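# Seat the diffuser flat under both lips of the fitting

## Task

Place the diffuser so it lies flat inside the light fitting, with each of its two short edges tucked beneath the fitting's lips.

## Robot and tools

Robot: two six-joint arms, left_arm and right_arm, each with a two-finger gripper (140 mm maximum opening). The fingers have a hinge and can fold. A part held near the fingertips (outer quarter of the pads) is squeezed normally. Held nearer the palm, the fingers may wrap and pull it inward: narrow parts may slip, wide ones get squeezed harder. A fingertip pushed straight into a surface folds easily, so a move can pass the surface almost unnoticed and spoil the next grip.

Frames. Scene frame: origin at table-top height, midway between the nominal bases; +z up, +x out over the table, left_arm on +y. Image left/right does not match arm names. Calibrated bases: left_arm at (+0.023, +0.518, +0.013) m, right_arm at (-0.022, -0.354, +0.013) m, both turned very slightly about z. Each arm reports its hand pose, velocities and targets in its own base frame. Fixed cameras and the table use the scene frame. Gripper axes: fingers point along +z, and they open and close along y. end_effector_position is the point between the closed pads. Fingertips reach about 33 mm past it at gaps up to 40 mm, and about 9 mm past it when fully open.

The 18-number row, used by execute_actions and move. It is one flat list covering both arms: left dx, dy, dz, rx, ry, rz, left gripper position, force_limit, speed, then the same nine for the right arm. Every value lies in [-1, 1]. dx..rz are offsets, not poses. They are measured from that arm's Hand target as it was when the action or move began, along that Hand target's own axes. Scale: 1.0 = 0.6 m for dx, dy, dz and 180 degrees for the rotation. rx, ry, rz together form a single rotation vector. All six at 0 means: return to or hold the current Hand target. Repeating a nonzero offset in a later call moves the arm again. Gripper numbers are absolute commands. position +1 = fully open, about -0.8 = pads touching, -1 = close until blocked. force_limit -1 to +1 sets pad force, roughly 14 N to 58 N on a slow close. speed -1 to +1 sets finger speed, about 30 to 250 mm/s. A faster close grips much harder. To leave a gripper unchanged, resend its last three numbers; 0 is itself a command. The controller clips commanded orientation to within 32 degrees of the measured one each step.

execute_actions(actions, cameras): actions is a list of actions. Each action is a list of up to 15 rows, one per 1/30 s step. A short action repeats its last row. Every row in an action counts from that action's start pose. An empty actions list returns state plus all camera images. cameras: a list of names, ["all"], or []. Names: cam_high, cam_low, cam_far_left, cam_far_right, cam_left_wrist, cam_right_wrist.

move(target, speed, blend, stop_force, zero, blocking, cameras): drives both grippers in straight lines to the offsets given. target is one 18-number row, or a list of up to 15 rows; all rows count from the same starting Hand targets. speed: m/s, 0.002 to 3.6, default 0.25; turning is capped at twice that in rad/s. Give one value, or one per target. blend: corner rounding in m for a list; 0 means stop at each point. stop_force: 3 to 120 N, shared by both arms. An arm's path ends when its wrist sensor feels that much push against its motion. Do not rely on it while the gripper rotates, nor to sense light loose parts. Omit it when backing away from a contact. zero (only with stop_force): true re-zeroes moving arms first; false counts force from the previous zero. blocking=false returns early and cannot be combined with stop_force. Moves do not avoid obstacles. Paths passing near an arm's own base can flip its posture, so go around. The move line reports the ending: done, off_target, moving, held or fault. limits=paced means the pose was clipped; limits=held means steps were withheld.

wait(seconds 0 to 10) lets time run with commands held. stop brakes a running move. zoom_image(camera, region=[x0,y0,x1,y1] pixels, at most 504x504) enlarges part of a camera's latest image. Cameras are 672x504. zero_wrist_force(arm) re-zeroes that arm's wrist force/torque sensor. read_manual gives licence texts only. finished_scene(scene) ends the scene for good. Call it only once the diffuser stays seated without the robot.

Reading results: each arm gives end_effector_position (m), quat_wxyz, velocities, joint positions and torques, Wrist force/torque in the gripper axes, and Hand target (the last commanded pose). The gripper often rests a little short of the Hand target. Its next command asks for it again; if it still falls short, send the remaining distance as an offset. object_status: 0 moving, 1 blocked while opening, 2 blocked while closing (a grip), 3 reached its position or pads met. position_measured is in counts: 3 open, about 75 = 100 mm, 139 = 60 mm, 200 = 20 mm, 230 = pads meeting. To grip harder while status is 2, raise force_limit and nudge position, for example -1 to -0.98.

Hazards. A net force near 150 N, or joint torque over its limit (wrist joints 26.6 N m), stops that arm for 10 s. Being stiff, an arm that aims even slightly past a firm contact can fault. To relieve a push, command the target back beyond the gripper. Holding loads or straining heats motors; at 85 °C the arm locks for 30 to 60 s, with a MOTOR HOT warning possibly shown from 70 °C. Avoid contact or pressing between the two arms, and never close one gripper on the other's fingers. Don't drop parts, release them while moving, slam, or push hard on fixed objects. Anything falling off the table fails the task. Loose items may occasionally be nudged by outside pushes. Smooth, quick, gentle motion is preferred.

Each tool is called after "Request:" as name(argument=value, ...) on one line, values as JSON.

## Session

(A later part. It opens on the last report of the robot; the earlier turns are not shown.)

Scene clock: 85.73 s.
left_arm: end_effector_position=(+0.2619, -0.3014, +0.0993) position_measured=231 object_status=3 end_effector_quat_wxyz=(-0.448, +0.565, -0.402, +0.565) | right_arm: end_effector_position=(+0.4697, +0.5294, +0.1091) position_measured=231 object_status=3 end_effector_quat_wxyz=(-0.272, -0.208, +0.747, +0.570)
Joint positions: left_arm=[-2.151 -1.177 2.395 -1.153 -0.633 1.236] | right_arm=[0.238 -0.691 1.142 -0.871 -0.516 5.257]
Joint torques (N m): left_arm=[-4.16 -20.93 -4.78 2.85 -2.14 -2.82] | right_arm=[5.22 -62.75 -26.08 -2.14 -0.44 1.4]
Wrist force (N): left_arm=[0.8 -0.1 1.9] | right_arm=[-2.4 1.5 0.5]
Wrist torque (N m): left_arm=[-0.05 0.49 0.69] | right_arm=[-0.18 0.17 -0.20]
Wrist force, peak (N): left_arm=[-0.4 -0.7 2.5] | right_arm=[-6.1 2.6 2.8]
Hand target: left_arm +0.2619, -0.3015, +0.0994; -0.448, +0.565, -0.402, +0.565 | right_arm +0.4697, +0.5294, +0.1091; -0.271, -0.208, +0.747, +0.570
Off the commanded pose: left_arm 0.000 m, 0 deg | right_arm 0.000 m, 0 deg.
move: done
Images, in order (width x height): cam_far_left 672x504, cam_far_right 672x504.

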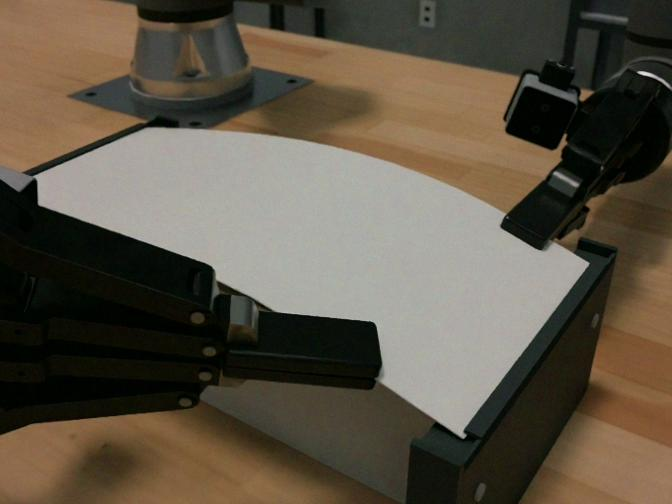

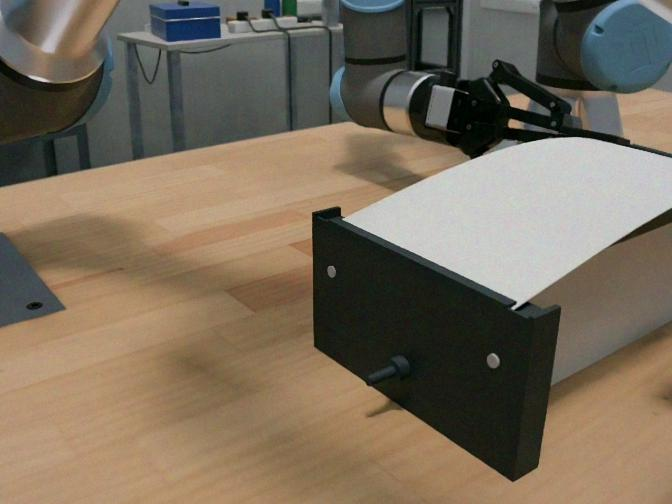

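Request:
move(target=[[-0.006, 0.0072, -0.0008, 0.0002, 0.0019, 0.0444, -1, 0.6, -1, -0.0045, -0.0153, 0.0048, -0.0341, 0, -0.0285, -1, 0.6, -1], [-0.0097, 0.0132, -0.0008, 0.0004, 0.0037, 0.0889, -1, 0.6, -1, -0.0073, -0.0288, 0.0085, -0.0648, 0, -0.0541, -1, 0.6, -1]], speed=0.035, blend=[0.002, 0], cameras=["cam_far_right", "cam_far_left", "cam_high"])

Request:
zoom_image(camera="cam_far_left", region=[400, 200, 640, 470])

Request:
zoom_image(camera="cam_far_right", region=[300, 180, 600, 360])

Scene clock: 91.83 s.
left_arm: end_effector_position=(+0.2616, -0.2981, +0.0901) position_measured=231 object_status=3 end_effector_quat_wxyz=(+0.520, -0.500, +0.479, -0.500) | right_arm: end_effector_position=(+0.4699, +0.5313, +0.0907) position_measured=231 object_status=3 end_effector_quat_wxyz=(-0.242, -0.242, +0.665, +0.664)
Joint positions: left_arm=[-2.165 -1.151 2.415 -1.194 -0.636 1.512] | right_arm=[0.229 -0.513 0.99 -0.479 -0.469 4.714]
Joint torques (N m): left_arm=[-9.12 -25.31 4.32 2.84 0.66 -2.48] | right_arm=[-0.01 -66.68 -9.15 -2.36 0.65 1.3]
Wrist force (N): left_arm=[2.5 2.4 8.4] | right_arm=[2.9 1.7 6.8]
Wrist torque (N m): left_arm=[-0.21 0.49 0.51] | right_arm=[-0.04 -0.01 -0.08]
Wrist force, peak (N): left_arm=[1.1 0.1 10.6] | right_arm=[4.5 2.3 6.5]
Hand target: left_arm +0.2616, -0.2981, +0.0901; +0.520, -0.500, +0.479, -0.500 | right_arm +0.4698, +0.5313, +0.0907; -0.242, -0.242, +0.665, +0.664
Off the commanded pose: left_arm 0.000 m, 0 deg | right_arm 0.000 m, 0 deg.
move: done
Images, in order (width x height): cam_high 672x504, cam_far_left 672x504, cam_far_right 672x504.

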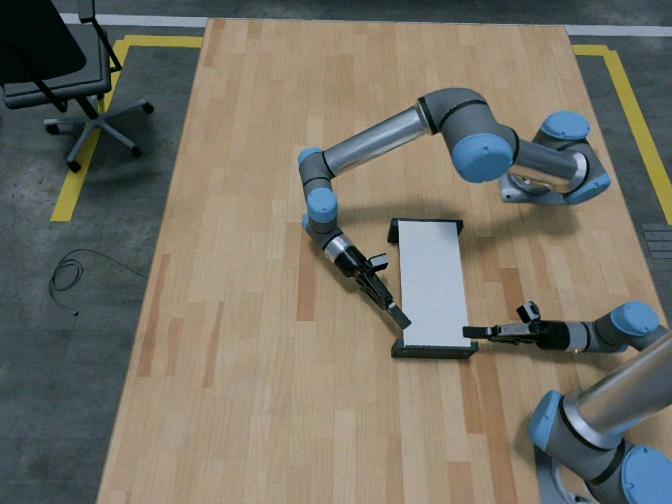

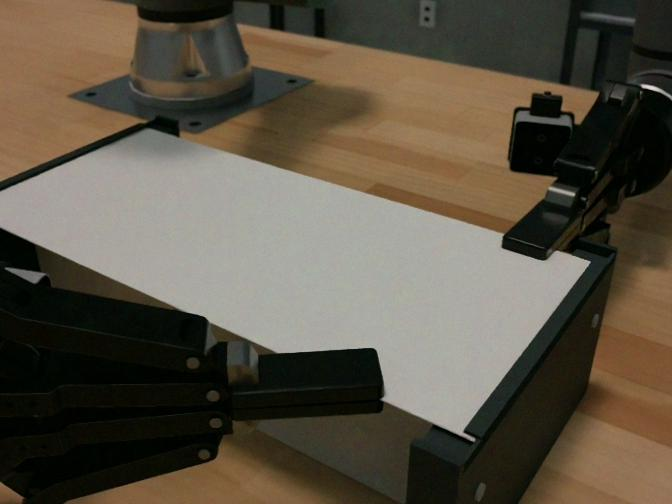

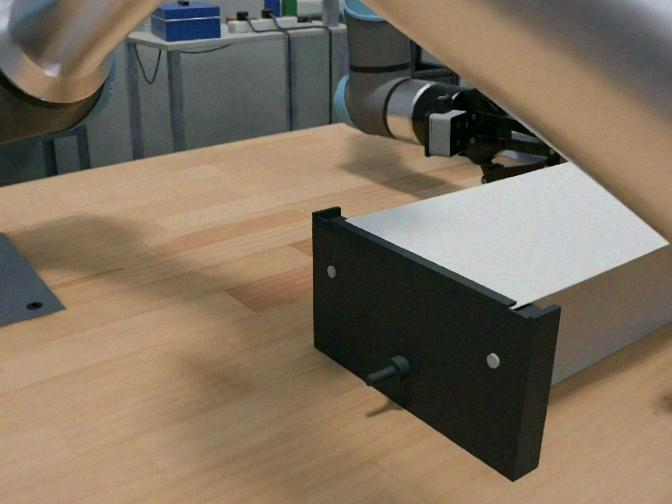

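Scaled by 1.867 from the camera's 672x504 image, which has a finer 960x720 frame.

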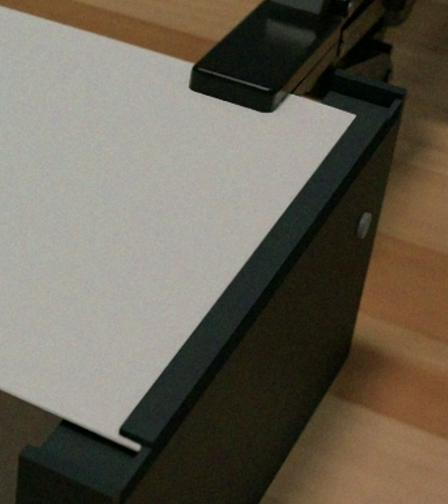

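Scaled by 1.680 from the camera's 672x504 image, which has a finer 960x720 frame.

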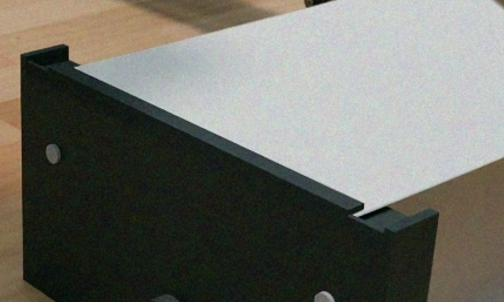

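Request:
move(target=[[0, 0, 0, 0, 0, 0, -0.4, 0.6, -1, 0, 0, 0, 0, 0, 0, -0.4, 0.6, -1], [0, 0, -0.12, 0, 0, 0, -0.4, 0.6, -1, 0, 0, -0.12, 0, 0, 0, -0.4, 0.6, -1]], speed=0.12, cameras=["cam_far_right", "cam_far_left", "cam_high", "cam_left_wrist"])

Request:
zoom_image(camera="cam_far_left", region=[400, 200, 640, 470])

Request:
zoom_image(camera="cam_high", region=[375, 200, 495, 375])

Request:
zoom_image(camera="cam_far_right", region=[300, 180, 600, 360])

Scene clock: 95.00 s.
left_arm: end_effector_position=(+0.1897, -0.3011, +0.0871) position_measured=179 object_status=3 end_effector_quat_wxyz=(+0.520, -0.500, +0.479, -0.500) | right_arm: end_effector_position=(+0.5161, +0.4762, +0.0907) position_measured=179 object_status=3 end_effector_quat_wxyz=(-0.242, -0.242, +0.665, +0.664)
Joint positions: left_arm=[-2.347 -1.117 2.355 -1.182 -0.817 1.529] | right_arm=[0.143 -0.449 0.86 -0.412 -0.555 4.714]
Joint torques (N m): left_arm=[2.9 -32.37 6.3 0.51 0.74 -2.02] | right_arm=[0.03 -67.65 -7.67 -1.5 1.35 -0.62]
Wrist force (N): left_arm=[-1.3 -2.0 1.3] | right_arm=[-0.9 1.1 -1.4]
Wrist torque (N m): left_arm=[0.14 0.43 0.51] | right_arm=[-0.06 0.10 -0.03]
Wrist force, peak (N): left_arm=[2.7 2.2 8.6] | right_arm=[3.3 1.7 7.1]
Hand target: left_arm +0.1897, -0.3010, +0.0871; +0.520, -0.500, +0.479, -0.500 | right_arm +0.5161, +0.4761, +0.0907; -0.242, -0.242, +0.665, +0.664
Off the commanded pose: left_arm 0.000 m, 0 deg | right_arm 0.000 m, 0 deg.
move: done
Images, in order (width x height): cam_high 672x504, cam_far_left 672x504, cam_far_right 672x504, cam_left_wrist 672x504.

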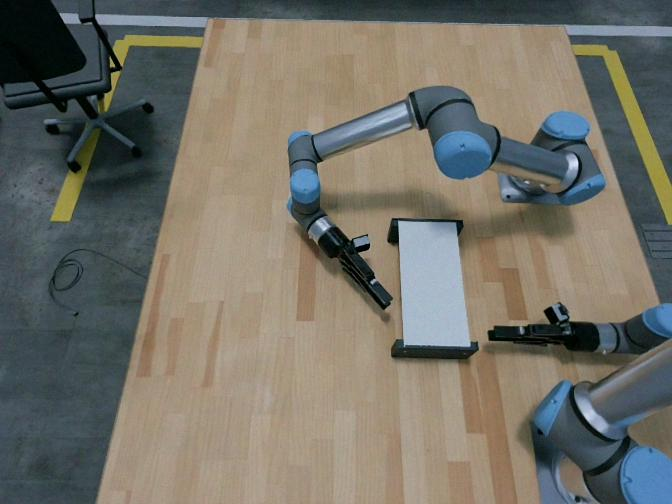

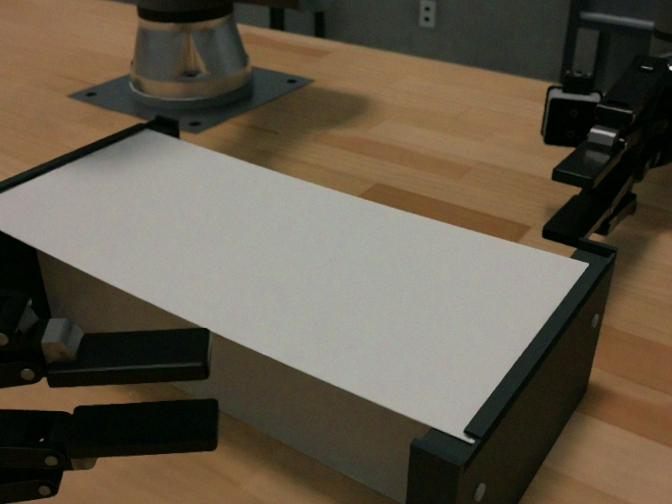

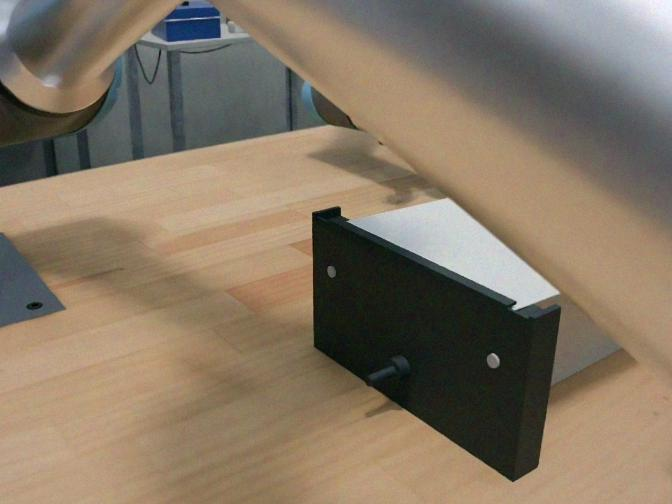

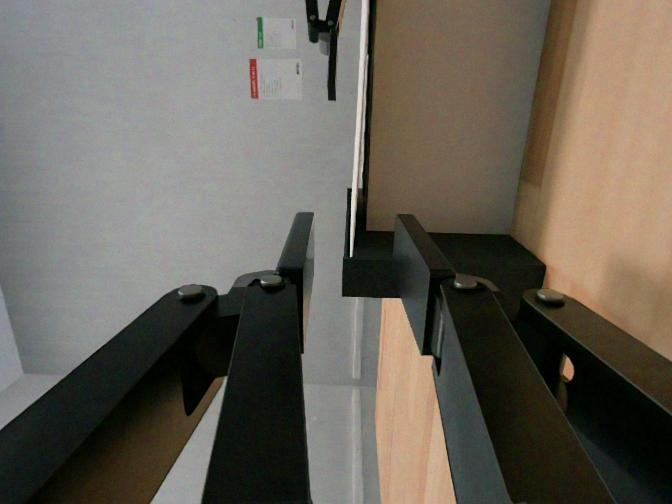

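Scaled by 1.867 from the camera's 672x504 image, which has a finer 960x720 frame.

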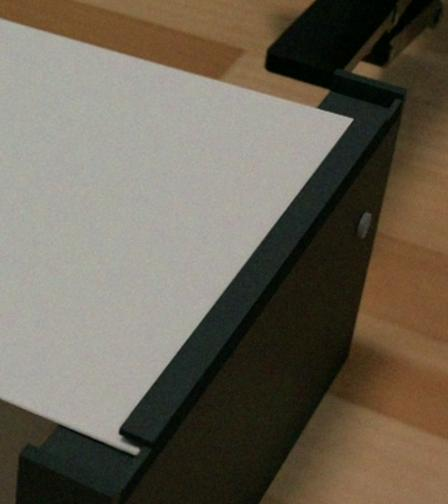

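Scaled by 2.880 from the camera's 672x504 image, which has a finer 960x720 frame.

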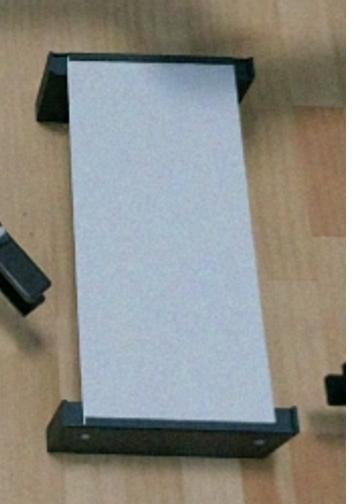

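Scaled by 1.680 from the camera's 672x504 image, which has a finer 960x720 frame.

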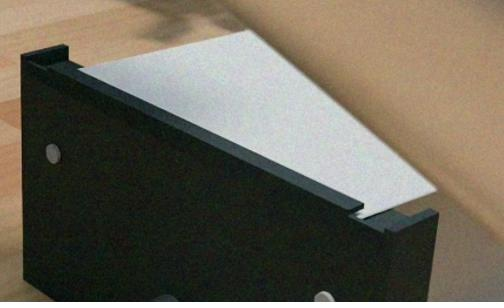

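Request:
finished_scene(scene=2)

The scene is finished: the task was done.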